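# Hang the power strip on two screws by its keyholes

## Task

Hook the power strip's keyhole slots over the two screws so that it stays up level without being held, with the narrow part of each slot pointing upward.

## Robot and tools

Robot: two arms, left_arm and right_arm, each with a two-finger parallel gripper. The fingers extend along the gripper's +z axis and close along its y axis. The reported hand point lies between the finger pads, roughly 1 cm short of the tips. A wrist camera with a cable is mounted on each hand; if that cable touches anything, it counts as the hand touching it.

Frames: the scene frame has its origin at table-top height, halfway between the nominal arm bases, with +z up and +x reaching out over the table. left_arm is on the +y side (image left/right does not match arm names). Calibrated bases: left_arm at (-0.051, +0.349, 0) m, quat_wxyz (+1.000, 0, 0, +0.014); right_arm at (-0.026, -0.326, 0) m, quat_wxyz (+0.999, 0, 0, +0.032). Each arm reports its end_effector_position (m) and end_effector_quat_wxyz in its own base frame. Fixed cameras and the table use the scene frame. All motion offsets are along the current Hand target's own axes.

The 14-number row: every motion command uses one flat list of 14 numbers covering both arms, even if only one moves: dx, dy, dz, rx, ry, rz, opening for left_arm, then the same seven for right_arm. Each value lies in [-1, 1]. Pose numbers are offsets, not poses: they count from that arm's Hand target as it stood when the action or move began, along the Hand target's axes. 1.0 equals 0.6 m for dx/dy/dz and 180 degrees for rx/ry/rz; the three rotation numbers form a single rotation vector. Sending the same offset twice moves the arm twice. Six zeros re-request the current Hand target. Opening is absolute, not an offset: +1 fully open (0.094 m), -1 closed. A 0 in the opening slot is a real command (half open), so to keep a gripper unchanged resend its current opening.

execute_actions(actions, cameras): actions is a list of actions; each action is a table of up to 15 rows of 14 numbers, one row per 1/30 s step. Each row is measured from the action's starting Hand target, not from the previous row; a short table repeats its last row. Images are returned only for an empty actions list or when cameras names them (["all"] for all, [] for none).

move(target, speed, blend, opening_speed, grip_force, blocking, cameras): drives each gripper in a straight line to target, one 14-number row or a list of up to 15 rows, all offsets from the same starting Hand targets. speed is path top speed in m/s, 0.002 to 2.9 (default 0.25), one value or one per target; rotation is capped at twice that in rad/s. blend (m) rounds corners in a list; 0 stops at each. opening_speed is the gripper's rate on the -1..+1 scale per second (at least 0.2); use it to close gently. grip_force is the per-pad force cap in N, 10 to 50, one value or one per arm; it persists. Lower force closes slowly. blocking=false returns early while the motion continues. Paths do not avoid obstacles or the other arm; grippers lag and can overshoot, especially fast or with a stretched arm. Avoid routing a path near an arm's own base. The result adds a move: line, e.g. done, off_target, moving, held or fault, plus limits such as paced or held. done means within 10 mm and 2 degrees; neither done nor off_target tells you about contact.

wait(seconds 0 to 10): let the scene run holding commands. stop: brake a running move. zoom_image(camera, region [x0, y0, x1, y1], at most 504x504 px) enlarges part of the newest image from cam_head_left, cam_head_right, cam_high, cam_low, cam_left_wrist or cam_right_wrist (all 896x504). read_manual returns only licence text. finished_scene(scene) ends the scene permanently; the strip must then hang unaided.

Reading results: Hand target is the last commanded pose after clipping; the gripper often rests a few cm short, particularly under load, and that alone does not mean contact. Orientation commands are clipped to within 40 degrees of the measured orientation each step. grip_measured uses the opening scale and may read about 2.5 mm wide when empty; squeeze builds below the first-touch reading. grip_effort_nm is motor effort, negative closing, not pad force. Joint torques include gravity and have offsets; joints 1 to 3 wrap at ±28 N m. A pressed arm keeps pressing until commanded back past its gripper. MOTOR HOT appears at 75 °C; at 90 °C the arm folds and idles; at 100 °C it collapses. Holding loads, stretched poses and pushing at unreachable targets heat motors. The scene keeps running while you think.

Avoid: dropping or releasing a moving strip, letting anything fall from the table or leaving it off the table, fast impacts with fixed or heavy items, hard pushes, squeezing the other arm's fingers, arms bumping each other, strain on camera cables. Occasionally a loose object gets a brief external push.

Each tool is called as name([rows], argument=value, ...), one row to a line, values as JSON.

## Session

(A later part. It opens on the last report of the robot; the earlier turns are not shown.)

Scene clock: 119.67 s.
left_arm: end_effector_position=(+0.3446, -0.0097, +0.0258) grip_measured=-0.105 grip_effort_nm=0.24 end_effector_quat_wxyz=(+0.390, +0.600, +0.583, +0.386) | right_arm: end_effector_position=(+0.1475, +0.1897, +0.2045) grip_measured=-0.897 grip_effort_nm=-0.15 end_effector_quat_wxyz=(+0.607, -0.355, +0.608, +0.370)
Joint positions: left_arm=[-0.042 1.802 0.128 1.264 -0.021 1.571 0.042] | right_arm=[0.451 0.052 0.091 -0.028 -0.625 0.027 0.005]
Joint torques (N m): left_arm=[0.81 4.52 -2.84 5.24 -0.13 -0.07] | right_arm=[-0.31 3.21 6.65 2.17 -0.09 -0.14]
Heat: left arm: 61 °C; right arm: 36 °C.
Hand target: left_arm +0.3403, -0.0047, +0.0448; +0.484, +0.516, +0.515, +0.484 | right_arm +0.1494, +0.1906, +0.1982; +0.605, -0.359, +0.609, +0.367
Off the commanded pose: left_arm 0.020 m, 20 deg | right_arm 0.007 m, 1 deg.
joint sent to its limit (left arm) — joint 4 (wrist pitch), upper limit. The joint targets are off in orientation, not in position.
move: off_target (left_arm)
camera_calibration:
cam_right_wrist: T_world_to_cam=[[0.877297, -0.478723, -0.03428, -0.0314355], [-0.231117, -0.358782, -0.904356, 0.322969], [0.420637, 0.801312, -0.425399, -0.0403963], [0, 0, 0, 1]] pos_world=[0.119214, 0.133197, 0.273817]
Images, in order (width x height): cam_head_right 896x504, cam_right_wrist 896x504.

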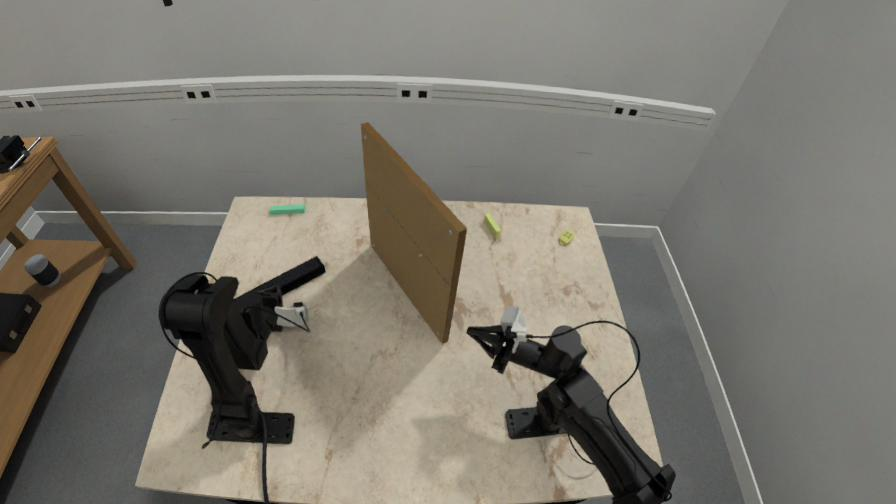

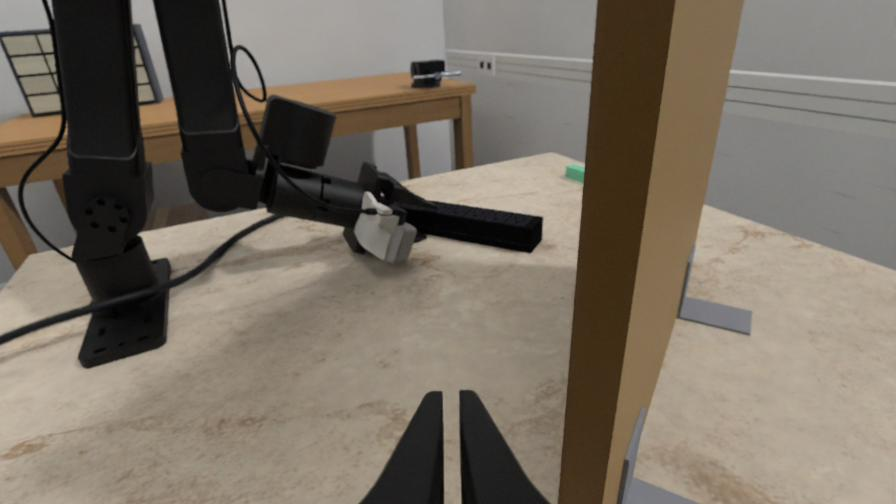

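move([
  [0,0,0,0.08,0,0,0.5,0,0,0,0,0,0,-0.9],
], speed=0.06, opening_speed=0.4)

move([
  [0,-0.02,-0.1,0,0,0,0.6,0,0,0,0,0,0,-0.9],
  [0,0.1,-0.15,0,0,0,0.6,0,0,0,0,0,0,-0.9],
], speed=[0.06,0.15], cameras=["cam_right_wrist","cam_head_right"])

zoom_image(camera="cam_right_wrist", region=[270, 80, 550, 330])

Scene clock: 126.53 s.
left_arm: end_effector_position=(+0.3474, -0.0098, +0.0414) grip_measured=+0.496 grip_effort_nm=0.21 end_effector_quat_wxyz=(+0.404, +0.589, +0.576, +0.398) | right_arm: end_effector_position=(+0.1475, +0.1897, +0.2045) grip_measured=-0.897 grip_effort_nm=-0.15 end_effector_quat_wxyz=(+0.607, -0.355, +0.608, +0.370)
Joint positions: left_arm=[-0.042 1.743 0.125 1.252 -0.022 1.566 0.07] | right_arm=[0.451 0.052 0.091 -0.028 -0.625 0.027 0.005]
Joint torques (N m): left_arm=[0.79 -1.44 -0.24 3.26 -0.13 -0.06] | right_arm=[-0.43 3.28 6.6 2.18 -0.13 -0.11]
Heat: left arm: 68 °C; right arm: 36 °C.
Hand target: left_arm +0.3402, -0.0047, +0.0448; +0.416, +0.572, +0.572, +0.416 | right_arm +0.1494, +0.1906, +0.1982; +0.605, -0.359, +0.609, +0.367
Off the commanded pose: left_arm 0.009 m, 3 deg | right_arm 0.007 m, 1 deg.
move: off_target (left_arm)

Scene clock: 131.03 s.
left_arm: end_effector_position=(+0.2722, -0.0033, +0.1230) grip_measured=+0.598 grip_effort_nm=0.10 end_effector_quat_wxyz=(+0.414, +0.573, +0.571, +0.417) | right_arm: end_effector_position=(+0.1475, +0.1897, +0.2045) grip_measured=-0.897 grip_effort_nm=-0.15 end_effector_quat_wxyz=(+0.607, -0.355, +0.608, +0.370)
Joint positions: left_arm=[-0.047 0.468 0.079 0.075 -0.048 1.561 0.075] | right_arm=[0.451 0.052 0.091 -0.028 -0.625 0.027 0.005]
Joint torques (N m): left_arm=[-0.8 1.11 10.73 1.73 -0.08 -0.06] | right_arm=[-0.42 3.15 6.58 2.18 -0.09 -0.13]
Heat: left arm: 64 °C; right arm: 36 °C.
Hand target: left_arm +0.2731, -0.0047, +0.1296; +0.416, +0.572, +0.572, +0.416 | right_arm +0.1494, +0.1906, +0.1982; +0.605, -0.359, +0.609, +0.367
Off the commanded pose: left_arm 0.007 m, 0 deg | right_arm 0.007 m, 1 deg.
move: done
camera_calibration:
cam_right_wrist: T_world_to_cam=[[0.877297, -0.478723, -0.03428, -0.0314355], [-0.231117, -0.358782, -0.904356, 0.322969], [0.420637, 0.801312, -0.425399, -0.0403963], [0, 0, 0, 1]] pos_world=[0.119214, 0.133197, 0.273817]
Images, in order (width x height): cam_head_right 896x504, cam_right_wrist 896x504.

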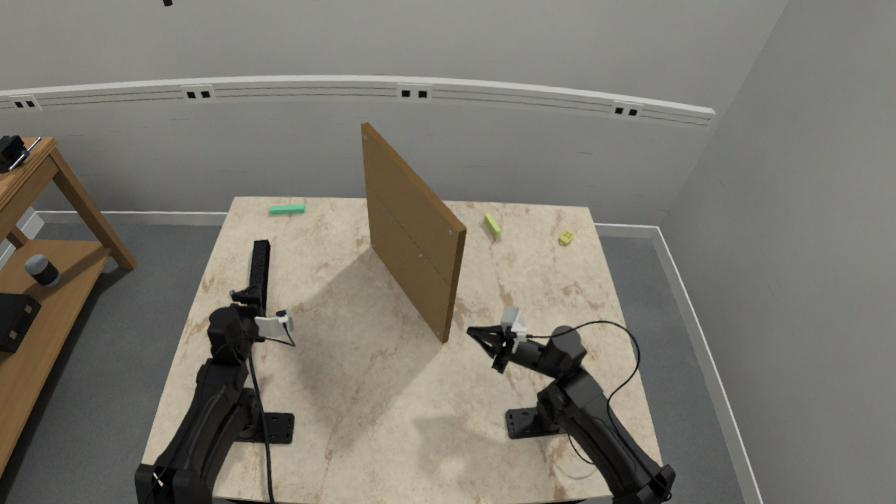

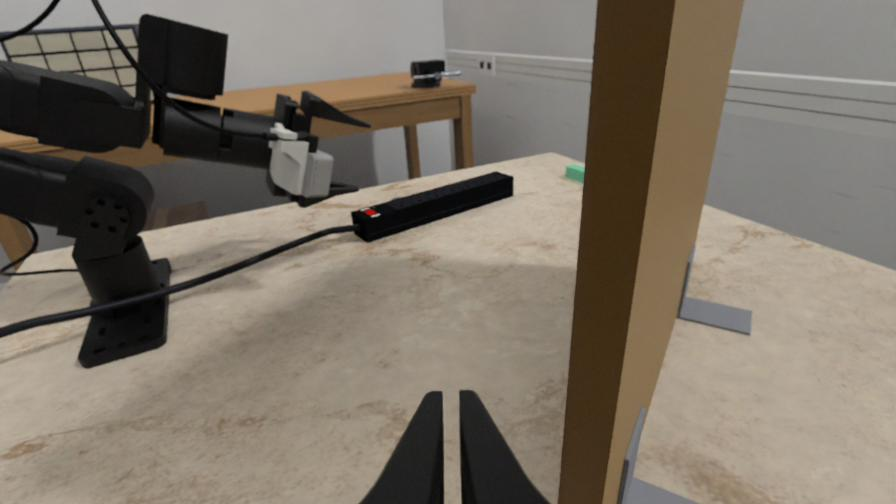

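Scaled by 1.800 from the camera's 896x504 image, which has a finer 1280x720 frame.

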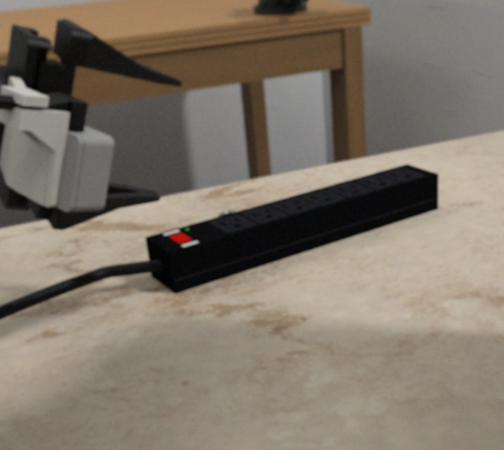

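move([
  [0.05,0.2,0.05,0.1,0.12,-0.16,0.6,0,0,0,0,0,0,-0.9],
  [0.192,0.16,0.245,0.282,0.353,-0.487,0.6,0,0,0,0,0,0,-0.9],
], blend=0.03, cameras=["cam_left_wrist","cam_right_wrist"])

Scene clock: 147.03 s.
left_arm: end_effector_position=(+0.4412, +0.1094, +0.1782) grip_measured=+0.598 grip_effort_nm=0.09 end_effector_quat_wxyz=(+0.085, -0.107, +0.990, +0.014) | right_arm: end_effector_position=(+0.1475, +0.1897, +0.2045) grip_measured=-0.897 grip_effort_nm=-0.15 end_effector_quat_wxyz=(+0.607, -0.355, +0.608, +0.370)
Joint positions: left_arm=[0.238 2.213 2.359 -1.545 -0.006 0.023 0.075] | right_arm=[0.451 0.052 0.091 -0.028 -0.625 0.027 0.005]
Joint torques (N m): left_arm=[0.32 -9.8 8.61 0.36 0.04 -0.05] | right_arm=[-0.29 3.23 6.61 2.18 -0.08 -0.16]
Heat: left arm: 53 °C; right arm: 36 °C.
Hand target: left_arm +0.4427, +0.1103, +0.1756; +0.000, -0.113, +0.994, -0.001 | right_arm +0.1494, +0.1906, +0.1982; +0.605, -0.359, +0.609, +0.367
Off the commanded pose: left_arm 0.003 m, 10 deg | right_arm 0.007 m, 1 deg.
joint sent to its limit (left arm) — joint 4 (wrist pitch), lower limit. The joint targets are off in orientation, not in position.
move: off_target (left_arm)
camera_calibration:
cam_left_wrist: T_world_to_cam=[[0.227227, -0.973051, -0.0392426, 0.0132731], [-0.937695, -0.229492, 0.260887, 0.430185], [-0.262862, -0.022483, -0.964571, 0.377383], [0, 0, 0, 1]] pos_world=[0.499566, 0.120124, 0.252304]
cam_right_wrist: T_world_to_cam=[[0.877297, -0.478723, -0.03428, -0.0314355], [-0.231117, -0.358782, -0.904356, 0.322969], [0.420637, 0.801312, -0.425399, -0.0403963], [0, 0, 0, 1]] pos_world=[0.119214, 0.133197, 0.273817]
Images, in order (width x height): cam_left_wrist 896x504, cam_right_wrist 896x504.

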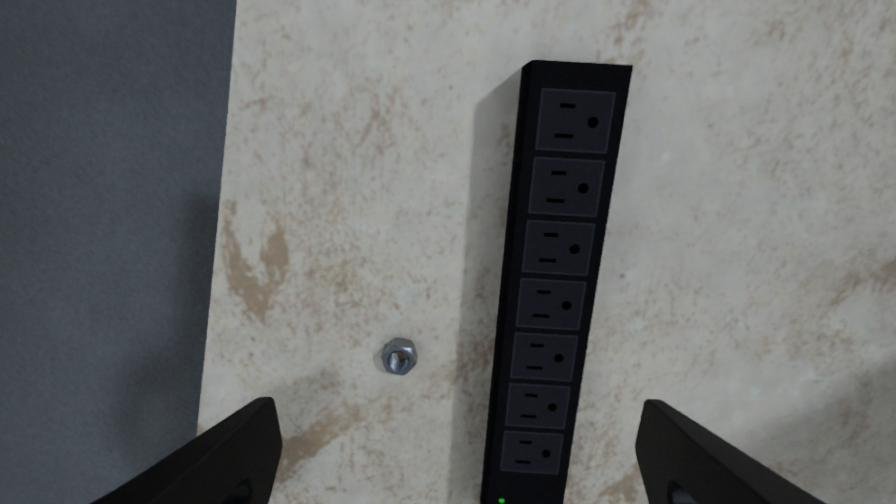

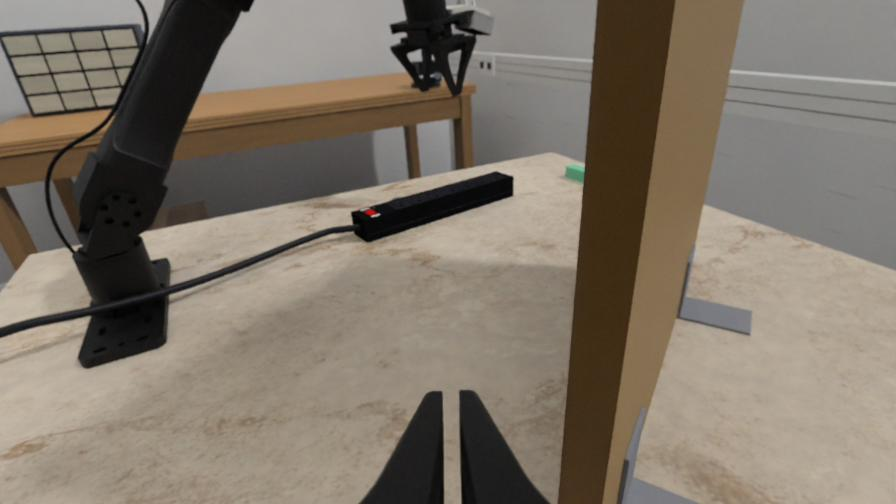

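move([
  [0.081,-0.073,0.1,0,0,0.023,0.6,0,0,0,0,0,0,-0.9],
  [0.081,-0.073,0.175,0,0,0.023,0.6,0,0,0,0,0,0,-0.9],
], speed=[0.15,0.1], blend=0.02, cameras=["cam_left_wrist"])

Scene clock: 157.30 s.
left_arm: end_effector_position=(+0.4043, +0.0586, +0.0653) grip_measured=+0.598 grip_effort_nm=0.09 end_effector_quat_wxyz=(-0.011, -0.076, +0.997, +0.000) | right_arm: end_effector_position=(+0.1475, +0.1897, +0.2045) grip_measured=-0.897 grip_effort_nm=-0.15 end_effector_quat_wxyz=(+0.607, -0.355, +0.608, +0.370)
Joint positions: left_arm=[0.141 2.144 1.806 -1.255 -0.002 -0.011 0.075] | right_arm=[0.451 0.052 0.091 -0.028 -0.625 0.027 0.005]
Joint torques (N m): left_arm=[-0.42 -13.14 5.56 0.21 0.01 -0.05] | right_arm=[-0.4 3.23 6.43 2.18 -0.1 -0.12]
Heat: left arm: 48 °C; right arm: 37 °C.
Hand target: left_arm +0.4052, +0.0565, +0.0707; +0.000, -0.077, +0.997, -0.001 | right_arm +0.1494, +0.1906, +0.1982; +0.605, -0.359, +0.609, +0.367
Off the commanded pose: left_arm 0.006 m, 1 deg | right_arm 0.007 m, 1 deg.
move: done
camera_calibration:
cam_left_wrist: T_world_to_cam=[[0.158009, -0.986887, -0.0329807, -0.00384036], [-0.883197, -0.156187, 0.442232, 0.37524], [-0.441584, -0.0407483, -0.896294, 0.326517], [0, 0, 0, 1]] pos_world=[0.476203, 0.0681225, 0.126586]
Images, in order (width x height): cam_left_wrist 896x504.

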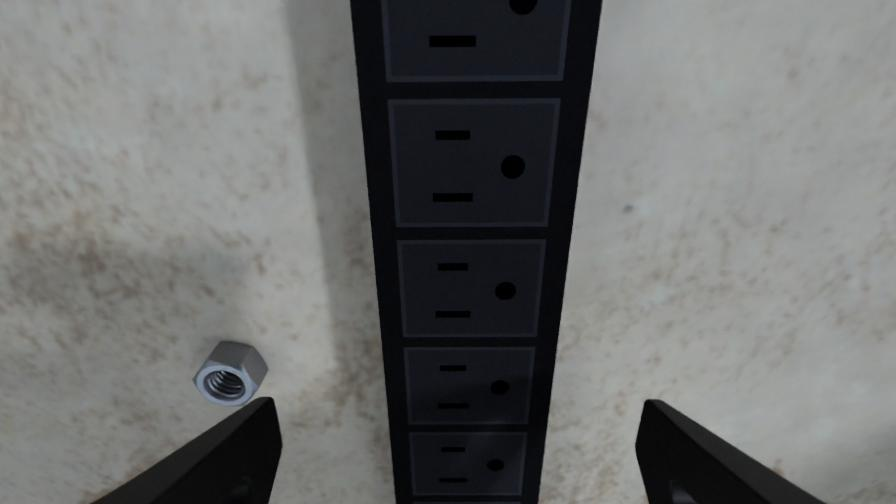

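move([
  [0,0,0.078,0,0,0,0.5,0,0,0,0,0,0,-0.9],
], speed=0.08)

move([
  [0,0,0,0,0,0,-0.2,0,0,0,0,0,0,-0.9],
], opening_speed=0.5, cameras=["cam_left_wrist"])

Scene clock: 162.60 s.
left_arm: end_effector_position=(+0.4065, +0.0589, +0.0309) grip_measured=+0.502 grip_effort_nm=-0.09 end_effector_quat_wxyz=(+0.005, -0.076, +0.997, +0.001) | right_arm: end_effector_position=(+0.1475, +0.1897, +0.2045) grip_measured=-0.897 grip_effort_nm=-0.15 end_effector_quat_wxyz=(+0.607, -0.355, +0.608, +0.370)
Joint positions: left_arm=[0.141 2.144 1.668 -1.084 -0.002 -0.012 0.071] | right_arm=[0.451 0.052 0.091 -0.028 -0.625 0.027 0.005]
Joint torques (N m): left_arm=[-0.43 -10.25 5.6 0.28 0.01 -0.04] | right_arm=[-0.43 3.34 6.53 2.16 -0.1 -0.13]
Heat: left arm: 46 °C; right arm: 37 °C.
Hand target: left_arm +0.4052, +0.0564, +0.0238; +0.000, -0.077, +0.997, -0.001 | right_arm +0.1494, +0.1906, +0.1982; +0.605, -0.359, +0.609, +0.367
Off the commanded pose: left_arm 0.008 m, 1 deg | right_arm 0.007 m, 1 deg.
move: done

Scene clock: 164.20 s.
left_arm: end_effector_position=(+0.4067, +0.0583, +0.0309) grip_measured=-0.102 grip_effort_nm=-1.01 end_effector_quat_wxyz=(+0.005, -0.079, +0.997, +0.000) | right_arm: end_effector_position=(+0.1475, +0.1897, +0.2045) grip_measured=-0.897 grip_effort_nm=-0.15 end_effector_quat_wxyz=(+0.607, -0.355, +0.608, +0.370)
Joint positions: left_arm=[0.14 2.144 1.668 -1.084 0.001 -0.018 0.042] | right_arm=[0.451 0.052 0.091 -0.028 -0.625 0.027 0.005]
Joint torques (N m): left_arm=[-0.4 -10.24 5.59 0.28 -0.01 0.02] | right_arm=[-0.49 3.29 6.5 2.15 -0.07 -0.14]
Heat: left arm: 46 °C; right arm: 37 °C.
Hand target: left_arm +0.4051, +0.0564, +0.0238; +0.000, -0.077, +0.997, -0.001 | right_arm +0.1494, +0.1906, +0.1982; +0.605, -0.359, +0.609, +0.367
Off the commanded pose: left_arm 0.007 m, 1 deg | right_arm 0.007 m, 1 deg.
move: done
camera_calibration:
cam_left_wrist: T_world_to_cam=[[0.165753, -0.985723, -0.0295991, -0.00893953], [-0.896027, -0.163071, 0.412969, 0.399029], [-0.4119, -0.0419291, -0.910264, 0.285168], [0, 0, 0, 1]] pos_world=[0.476483, 0.0682149, 0.094527]
Images, in order (width x height): cam_left_wrist 896x504.

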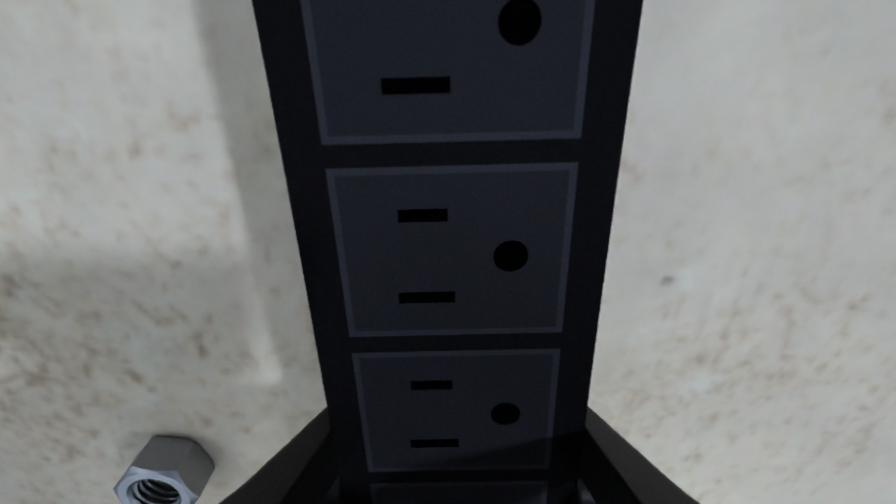

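move([
  [0,0,-0.25,0,0,0,-0.4,0,0,0,0,0,0,-0.9],
  [0.15,-0.1,-0.4,-0.063,-0.32,0.32,-0.4,0,0,0,0,0,0,-0.9],
  [0.213,-0.23,-0.393,-0.126,-0.638,0.638,-0.4,0,0,0,0,0,0,-0.9],
], blend=0.04, speed=0.4, cameras=["cam_head_right","cam_right_wrist"])

Scene clock: 186.47 s.
left_arm: end_effector_position=(+0.3005, -0.0983, +0.2509) grip_measured=-0.102 grip_effort_nm=-1.03 end_effector_quat_wxyz=(+0.678, +0.680, +0.229, +0.159) | right_arm: end_effector_position=(+0.1475, +0.1897, +0.2045) grip_measured=-0.897 grip_effort_nm=-0.15 end_effector_quat_wxyz=(+0.607, -0.355, +0.608, +0.370)
Joint positions: left_arm=[0.256 1.136 0.513 0.52 1.271 1.576 0.042] | right_arm=[0.451 0.052 0.091 -0.028 -0.625 0.027 0.005]
Joint torques (N m): left_arm=[-0.05 -2.99 7.56 2.17 0.13 0.21] | right_arm=[-0.32 3.29 6.65 2.13 -0.11 -0.13]
Heat: left arm: 45 °C; right arm: 37 °C.
Hand target: left_arm +0.2999, -0.0990, +0.2601; +0.682, +0.680, +0.192, +0.190 | right_arm +0.1494, +0.1906, +0.1982; +0.605, -0.359, +0.609, +0.367
Off the commanded pose: left_arm 0.009 m, 5 deg | right_arm 0.007 m, 1 deg.
move: off_target (left_arm)
camera_calibration:
cam_right_wrist: T_world_to_cam=[[0.877297, -0.478723, -0.03428, -0.0314355], [-0.231117, -0.358782, -0.904356, 0.322969], [0.420637, 0.801312, -0.425399, -0.0403963], [0, 0, 0, 1]] pos_world=[0.119214, 0.133197, 0.273817]
Images, in order (width x height): cam_head_right 896x504, cam_right_wrist 896x504.

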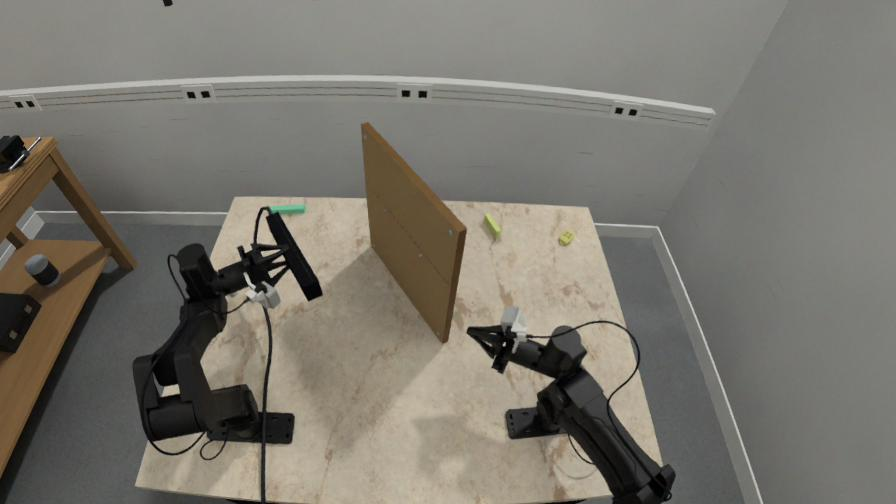

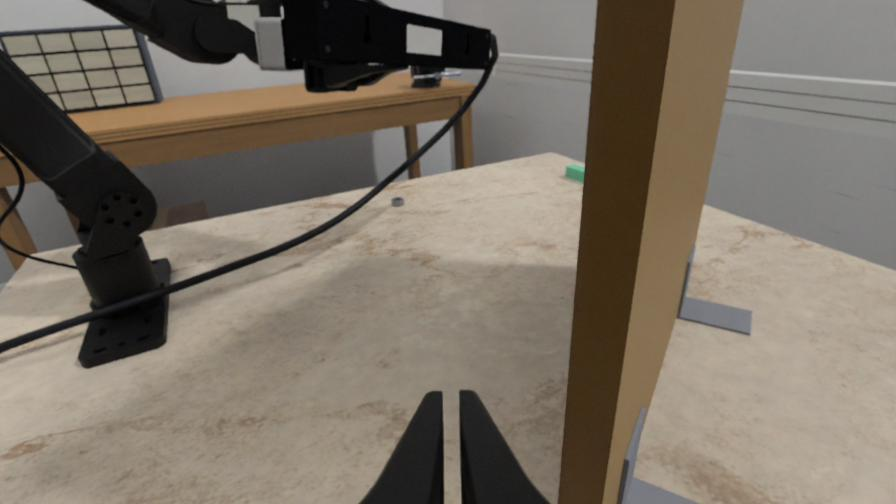

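zoom_image(camera="cam_right_wrist", region=[290, 0, 510, 110])

zoom_image(camera="cam_head_right", region=[240, 190, 480, 340])

Scaled by 2.291 from the camera's 896x504 image, which has a finer 1280x720 frame.

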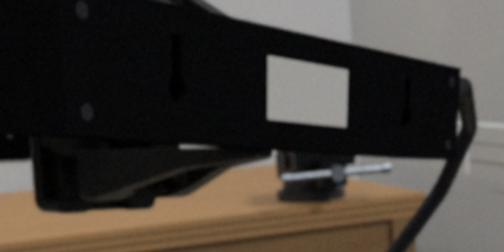

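Scaled by 2.100 from the camera's 896x504 image, which has a finer 1280x720 frame.

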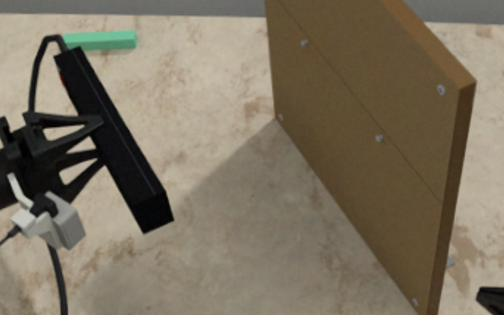

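move(target=[-0.083,0,0.15,0,0,0,-0.4,-0.06,0.096,0.128,0.139,-0.057,-0.038,-0.9], speed=0.2, cameras=["cam_head_right","cam_right_wrist","cam_head_left"])

zoom_image(camera="cam_right_wrist", region=[400, 60, 800, 360])

zoom_image(camera="cam_head_right", region=[270, 170, 470, 320])

Scene clock: 199.43 s.
left_arm: end_effector_position=(+0.3028, -0.1987, +0.2380) grip_measured=-0.102 grip_effort_nm=-1.03 end_effector_quat_wxyz=(+0.664, +0.694, +0.233, +0.155) | right_arm: end_effector_position=(+0.1357, +0.2823, +0.2277) grip_measured=-0.897 grip_effort_nm=-0.15 end_effector_quat_wxyz=(+0.736, -0.230, +0.599, +0.215)
Joint positions: left_arm=[-0.22 1.151 0.496 0.553 0.795 1.549 0.042] | right_arm=[1.598 1.309 0.165 1.442 0.926 -0.322 0.005]
Joint torques (N m): left_arm=[-0.77 -3.4 8.77 2.63 0.03 0.19] | right_arm=[0.09 -2.06 7.61 1.86 -0.11 -0.11]
Heat: left arm: 49 °C; right arm: 38 °C.
Hand target: left_arm +0.3041, -0.2018, +0.2604; +0.682, +0.680, +0.192, +0.190 | right_arm +0.1353, +0.2853, +0.2352; +0.740, -0.221, +0.595, +0.221
Off the commanded pose: left_arm 0.023 m, 7 deg | right_arm 0.008 m, 1 deg.
move: off_target (left_arm)
camera_calibration:
cam_right_wrist: T_world_to_cam=[[0.590644, -0.804289, 0.0652568, 0.132268], [-0.17878, -0.209292, -0.961371, 0.338167], [0.786878, 0.556161, -0.267408, -0.116175], [0, 0, 0, 1]] pos_world=[0.0737498, 0.241769, 0.285406]
Images, in order (width x height): cam_head_left 896x504, cam_head_right 896x504, cam_right_wrist 896x504.

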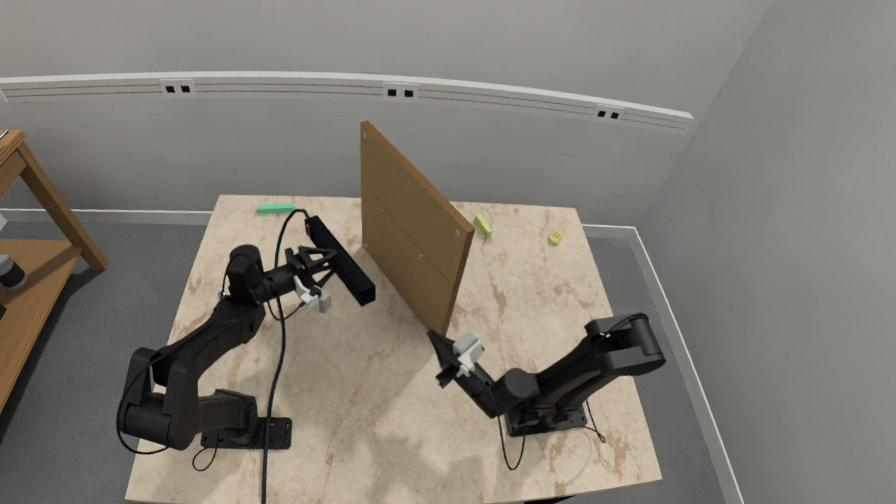

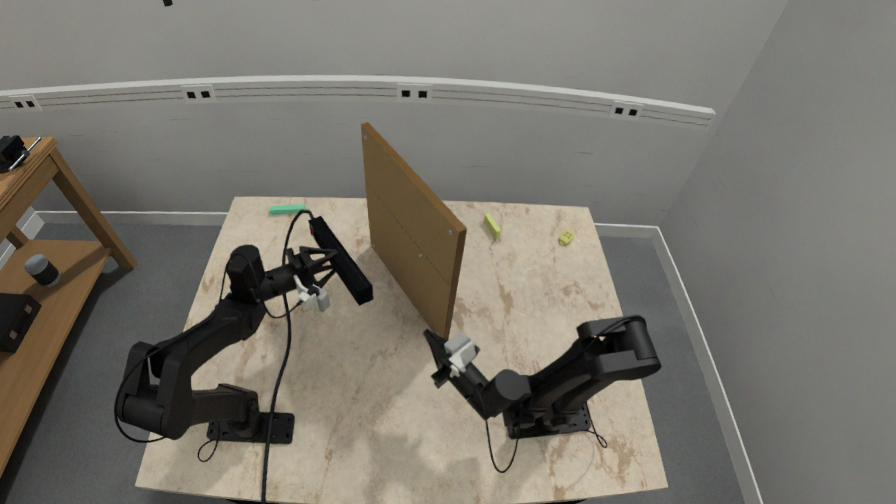

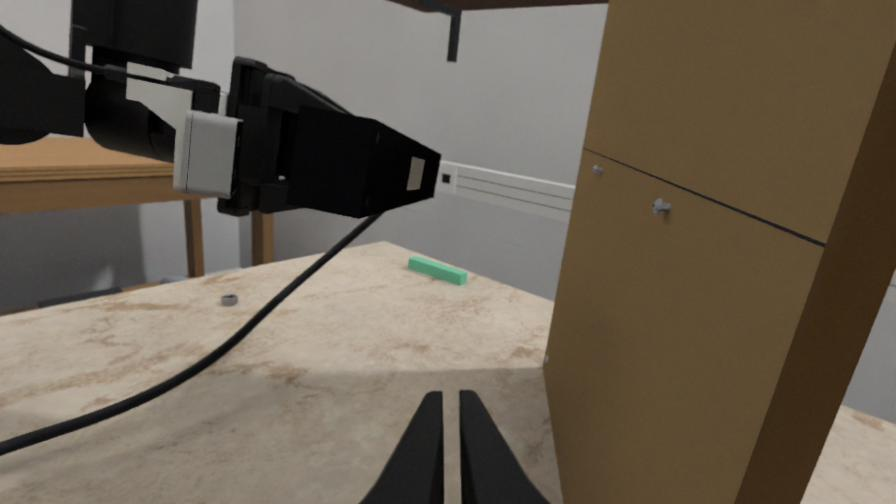

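Scaled by 1.260 from the camera's 896x504 image, which has a finer 1280x720 frame.

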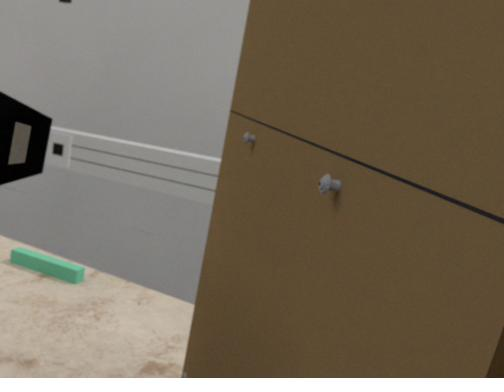

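Scaled by 2.520 from the camera's 896x504 image, which has a finer 1280x720 frame.

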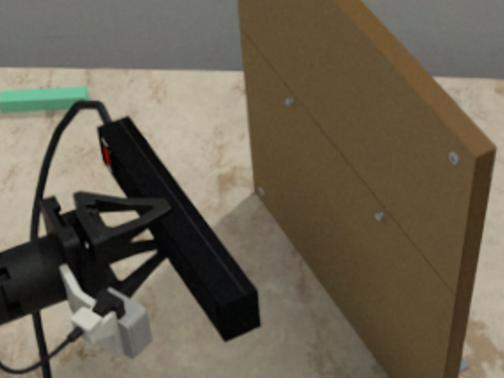

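move(target=[-0.02,0.018,0.13,0,-0.006,0.028,-0.4,0,0,0,0,0,0,-0.9], speed=0.12, cameras=["cam_head_right","cam_right_wrist"])

zoom_image(camera="cam_right_wrist", region=[360, 60, 760, 310])

zoom_image(camera="cam_head_right", region=[310, 180, 460, 310])

Scene clock: 219.40 s.
left_arm: end_effector_position=(+0.3254, -0.2669, +0.2293) grip_measured=-0.102 grip_effort_nm=-1.03 end_effector_quat_wxyz=(+0.643, +0.719, +0.204, +0.168) | right_arm: end_effector_position=(+0.1357, +0.2823, +0.2279) grip_measured=-0.897 grip_effort_nm=-0.15 end_effector_quat_wxyz=(+0.736, -0.229, +0.599, +0.215)
Joint positions: left_arm=[-0.452 1.368 0.647 0.58 0.582 1.628 0.042] | right_arm=[1.598 1.309 0.165 1.443 0.926 -0.323 0.005]
Joint torques (N m): left_arm=[-0.54 -5 12.22 2.78 0.04 0.26] | right_arm=[0.13 -1.85 7.58 1.83 -0.1 -0.1]
Heat: left arm: 52 °C; right arm: 38 °C.
Hand target: left_arm +0.3345, -0.2746, +0.2714; +0.675, +0.689, +0.156, +0.213 | right_arm +0.1353, +0.2853, +0.2352; +0.740, -0.221, +0.595, +0.221
Off the commanded pose: left_arm 0.044 m, 9 deg | right_arm 0.008 m, 1 deg.
move: off_target (left_arm)
camera_calibration:
cam_right_wrist: T_world_to_cam=[[0.590584, -0.804382, 0.0646446, 0.132383], [-0.178644, -0.20844, -0.961581, 0.338087], [0.786954, 0.556347, -0.2668, -0.116317], [0, 0, 0, 1]] pos_world=[0.07375, 0.24167, 0.285507]
Images, in order (width x height): cam_head_right 896x504, cam_right_wrist 896x504.

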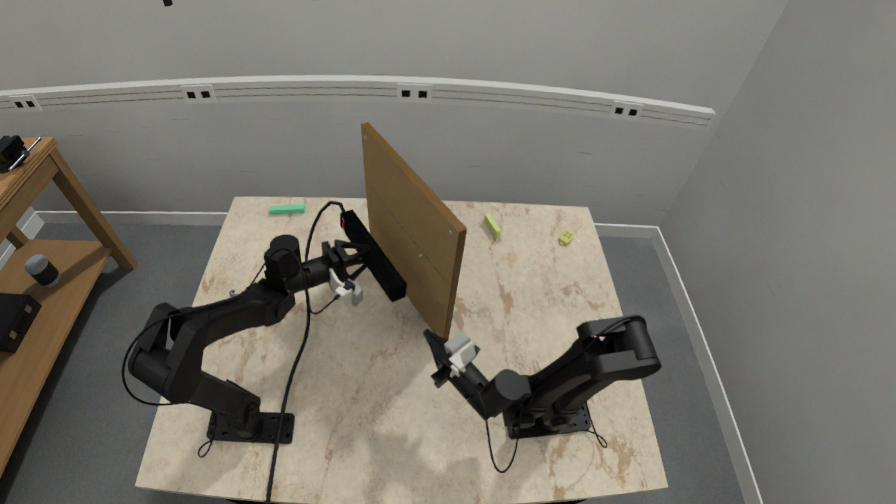

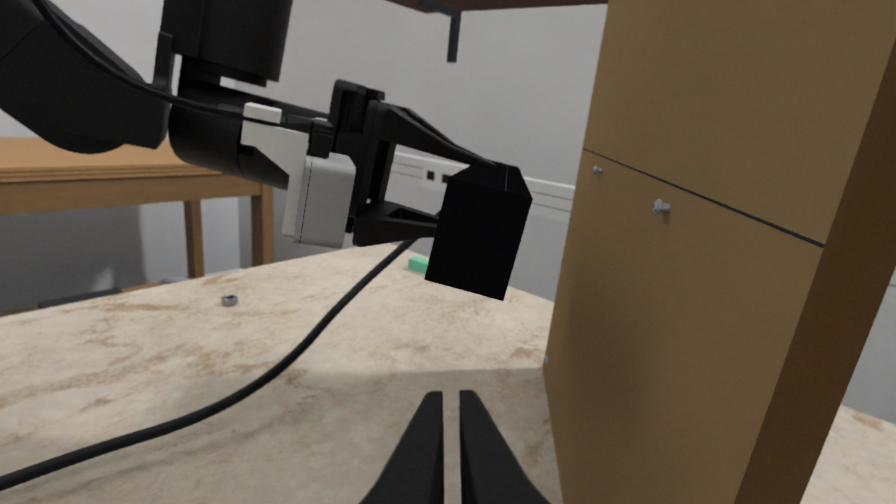

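Scaled by 1.260 from the camera's 896x504 image, which has a finer 1280x720 frame.

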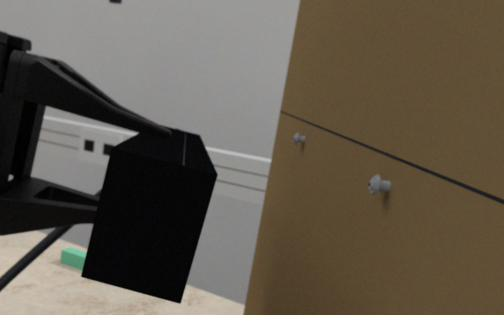

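Scaled by 3.360 from the camera's 896x504 image, which has a finer 1280x720 frame.

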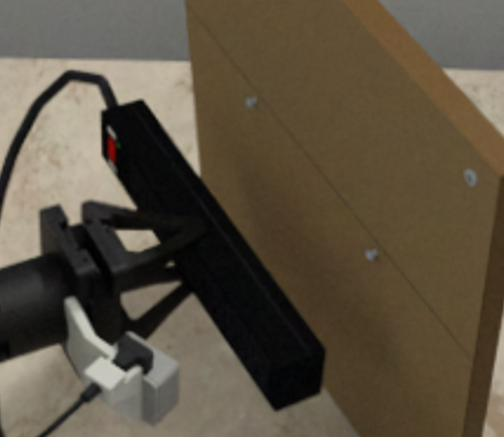

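move(target=[0,0.04,0,-0.035,0,0,-0.4,0,0,0,0,0,0,-0.9], speed=0.12, cameras=["cam_head_right","cam_right_wrist"])

zoom_image(camera="cam_right_wrist", region=[360, 60, 760, 310])

zoom_image(camera="cam_head_right", region=[310, 180, 460, 310])

Scene clock: 224.50 s.
left_arm: end_effector_position=(+0.3301, -0.2692, +0.2554) grip_measured=-0.102 grip_effort_nm=-1.03 end_effector_quat_wxyz=(+0.681, +0.683, +0.191, +0.184) | right_arm: end_effector_position=(+0.1357, +0.2823, +0.2279) grip_measured=-0.897 grip_effort_nm=-0.15 end_effector_quat_wxyz=(+0.736, -0.229, +0.599, +0.215)
Joint positions: left_arm=[-0.452 1.389 0.647 0.737 0.582 1.565 0.042] | right_arm=[1.598 1.309 0.165 1.443 0.926 -0.323 0.005]
Joint torques (N m): left_arm=[-0.85 -5.26 11.37 2.8 0.04 0.18] | right_arm=[0.1 -1.94 7.45 1.87 -0.11 -0.11]
Heat: left arm: 53 °C; right arm: 38 °C.
Hand target: left_arm +0.3327, -0.2756, +0.2953; +0.711, +0.651, +0.144, +0.221 | right_arm +0.1353, +0.2853, +0.2352; +0.740, -0.221, +0.595, +0.221
Off the commanded pose: left_arm 0.040 m, 9 deg | right_arm 0.008 m, 1 deg.
move: off_target (left_arm)
camera_calibration:
cam_right_wrist: T_world_to_cam=[[0.590584, -0.804382, 0.0646446, 0.132383], [-0.178644, -0.20844, -0.961581, 0.338087], [0.786954, 0.556347, -0.2668, -0.116317], [0, 0, 0, 1]] pos_world=[0.07375, 0.24167, 0.285507]
Images, in order (width x height): cam_head_right 896x504, cam_right_wrist 896x504.

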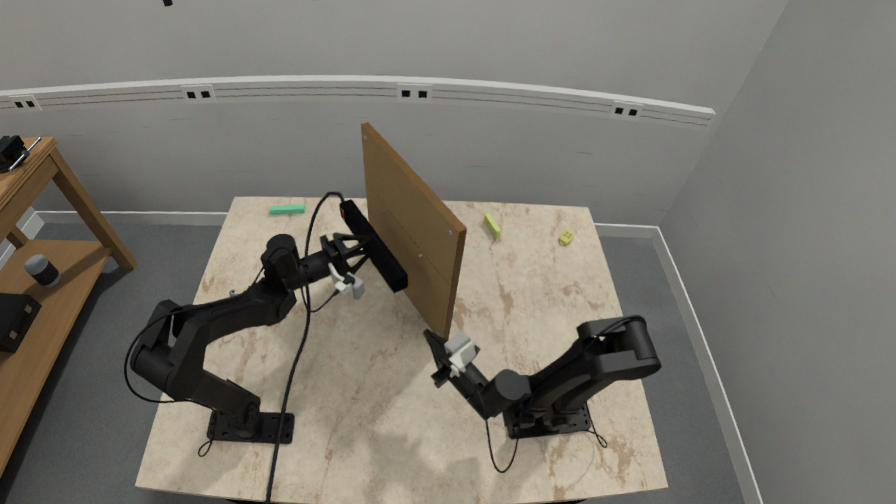

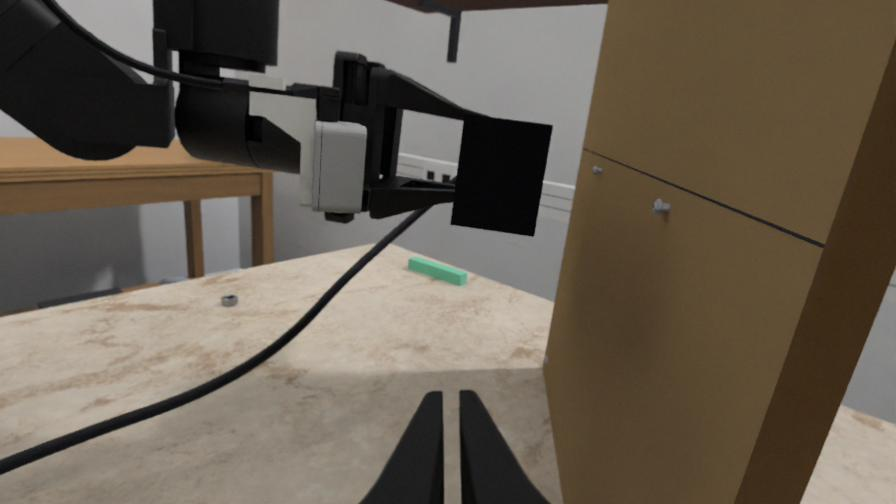

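Scaled by 1.260 from the camera's 896x504 image, which has a finer 1280x720 frame.

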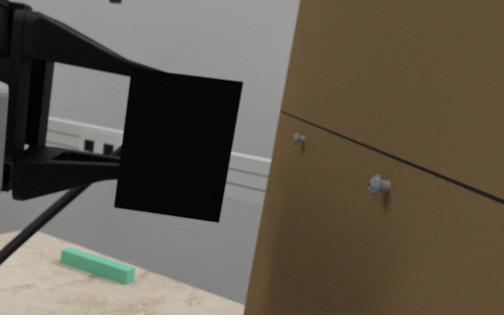

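Scaled by 3.360 from the camera's 896x504 image, which has a finer 1280x720 frame.

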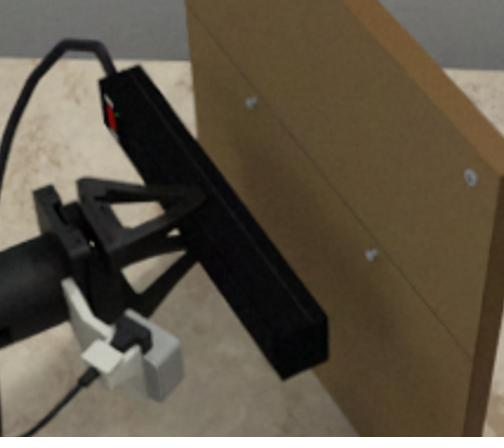

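move(target=[-0.007,0.004,0.045,-0.004,0.006,0.018,-0.4,0,0,0,0,0,0,-0.9], speed=0.1, cameras=["cam_head_right","cam_right_wrist"])

zoom_image(camera="cam_right_wrist", region=[440, 80, 740, 280])

zoom_image(camera="cam_head_right", region=[330, 180, 460, 300])

Scene clock: 239.60 s.
left_arm: end_effector_position=(+0.3370, -0.2948, +0.2554) grip_measured=-0.102 grip_effort_nm=-1.03 end_effector_quat_wxyz=(+0.675, +0.686, +0.179, +0.204) | right_arm: end_effector_position=(+0.1357, +0.2823, +0.2279) grip_measured=-0.897 grip_effort_nm=-0.15 end_effector_quat_wxyz=(+0.736, -0.229, +0.599, +0.215)
Joint positions: left_arm=[-0.529 1.46 0.706 0.748 0.494 1.613 0.042] | right_arm=[1.598 1.309 0.165 1.443 0.926 -0.323 0.005]
Joint torques (N m): left_arm=[-0.54 -5.89 12.04 2.85 -0.02 0.28] | right_arm=[0.21 -1.98 7.46 1.87 -0.1 -0.09]
Heat: left arm: 57 °C; right arm: 38 °C.
Hand target: left_arm +0.3422, -0.3008, +0.3003; +0.708, +0.649, +0.131, +0.248 | right_arm +0.1353, +0.2853, +0.2352; +0.740, -0.221, +0.595, +0.221
Off the commanded pose: left_arm 0.046 m, 9 deg | right_arm 0.008 m, 1 deg.
move: off_target (left_arm)
camera_calibration:
cam_right_wrist: T_world_to_cam=[[0.590584, -0.804382, 0.0646446, 0.132383], [-0.178644, -0.20844, -0.961581, 0.338087], [0.786954, 0.556347, -0.2668, -0.116317], [0, 0, 0, 1]] pos_world=[0.07375, 0.24167, 0.285507]
Images, in order (width x height): cam_head_right 896x504, cam_right_wrist 896x504.

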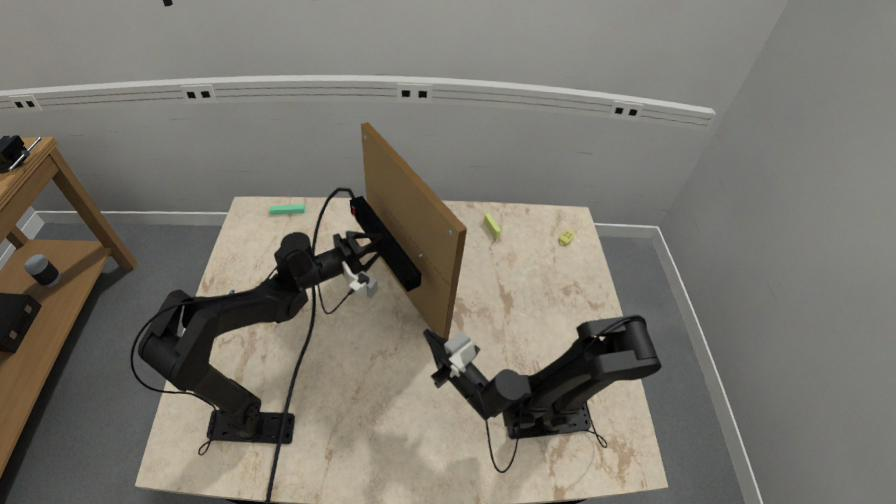

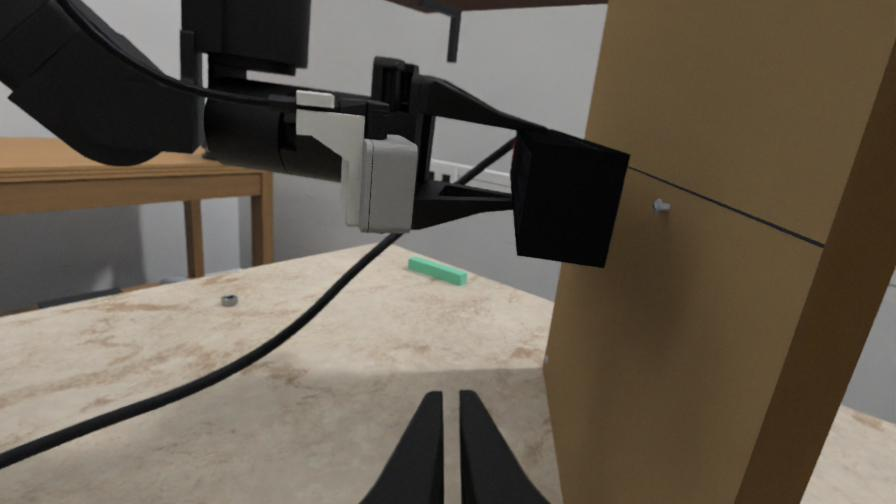

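Scaled by 1.680 from the camera's 896x504 image, which has a finer 1280x720 frame.

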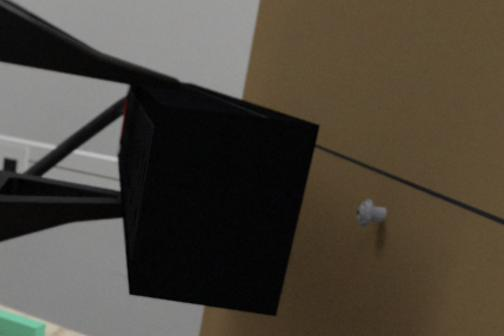

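Scaled by 3.877 from the camera's 896x504 image, which has a finer 1280x720 frame.

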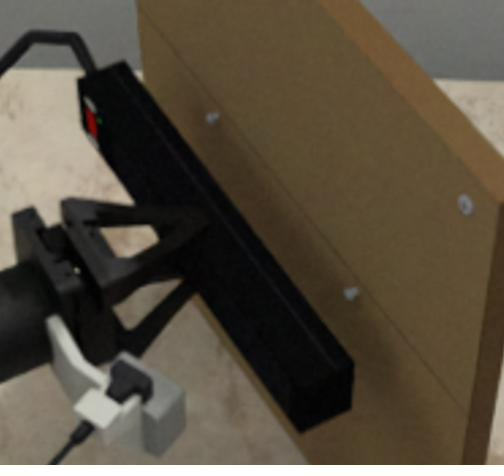

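move(target=[0.004,0.001,0.042,0,0,0,-0.4,0,0,0,0,0,0,-0.9], speed=0.06, cameras=["cam_head_right","cam_right_wrist"])

zoom_image(camera="cam_right_wrist", region=[440, 80, 740, 280])

zoom_image(camera="cam_head_right", region=[330, 180, 460, 300])

Scene clock: 249.93 s.
left_arm: end_effector_position=(+0.3527, -0.3148, +0.2628) grip_measured=-0.102 grip_effort_nm=-1.03 end_effector_quat_wxyz=(+0.678, +0.683, +0.173, +0.210) | right_arm: end_effector_position=(+0.1357, +0.2823, +0.2279) grip_measured=-0.897 grip_effort_nm=-0.15 end_effector_quat_wxyz=(+0.736, -0.229, +0.599, +0.215)
Joint positions: left_arm=[-0.559 1.545 0.803 0.749 0.464 1.62 0.042] | right_arm=[1.598 1.309 0.165 1.443 0.926 -0.323 0.005]
Joint torques (N m): left_arm=[-0.66 -6.67 12 2.72 -0.02 0.26] | right_arm=[0.17 -1.98 7.51 1.88 -0.12 -0.08]
Heat: left arm: 58 °C; right arm: 38 °C.
Hand target: left_arm +0.3568, -0.3211, +0.3044; +0.708, +0.649, +0.130, +0.248 | right_arm +0.1353, +0.2853, +0.2352; +0.740, -0.221, +0.595, +0.221
Off the commanded pose: left_arm 0.042 m, 8 deg | right_arm 0.008 m, 1 deg.
move: off_target (left_arm)
camera_calibration:
cam_right_wrist: T_world_to_cam=[[0.590584, -0.804382, 0.0646446, 0.132383], [-0.178644, -0.20844, -0.961581, 0.338087], [0.786954, 0.556347, -0.2668, -0.116317], [0, 0, 0, 1]] pos_world=[0.07375, 0.24167, 0.285507]
Images, in order (width x height): cam_head_right 896x504, cam_right_wrist 896x504.

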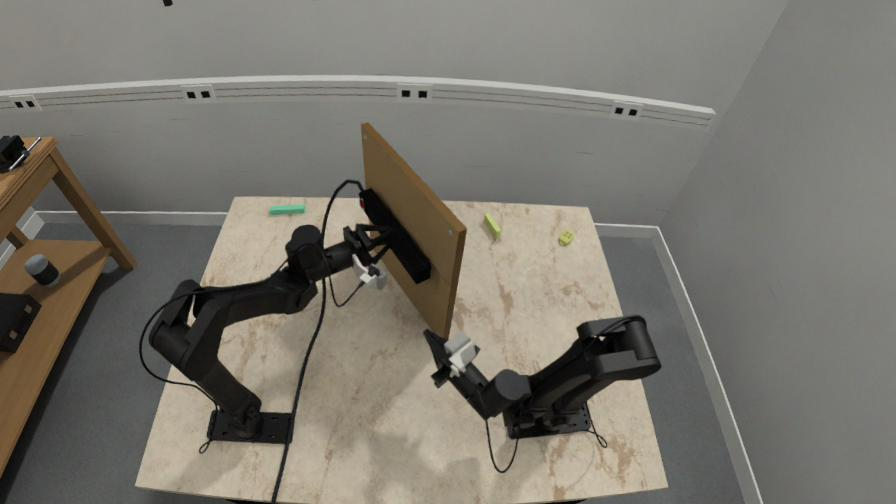

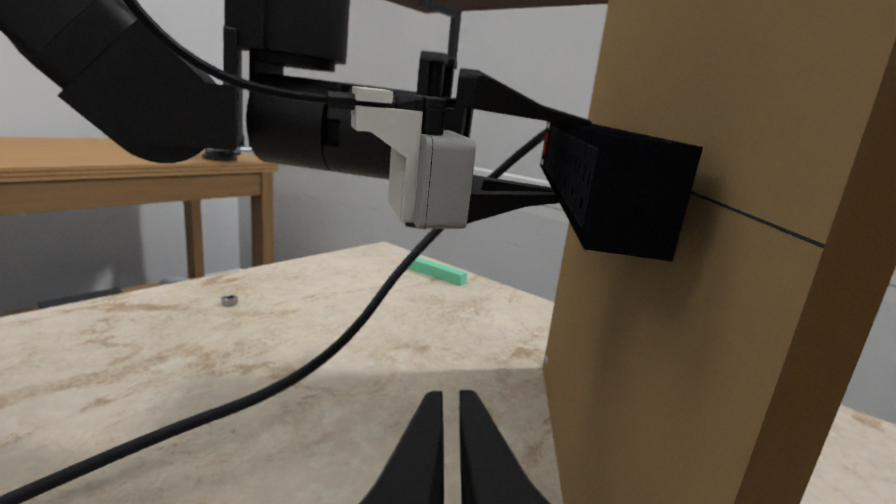

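Scaled by 1.680 from the camera's 896x504 image, which has a finer 1280x720 frame.

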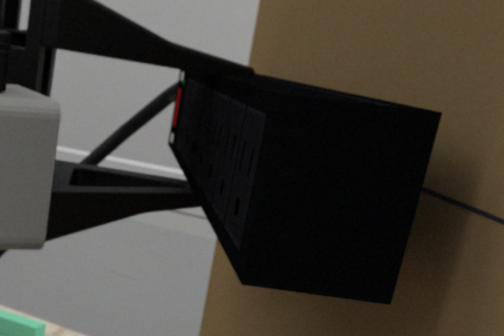

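Scaled by 3.877 from the camera's 896x504 image, which has a finer 1280x720 frame.

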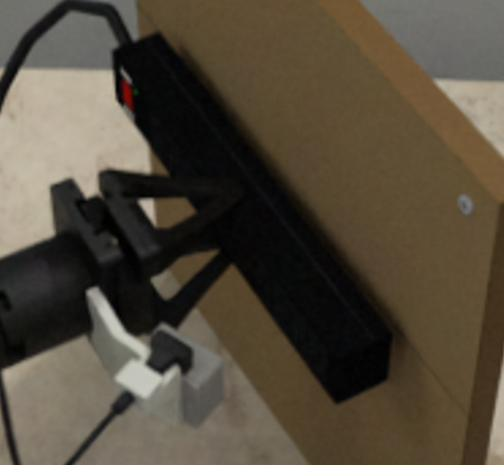

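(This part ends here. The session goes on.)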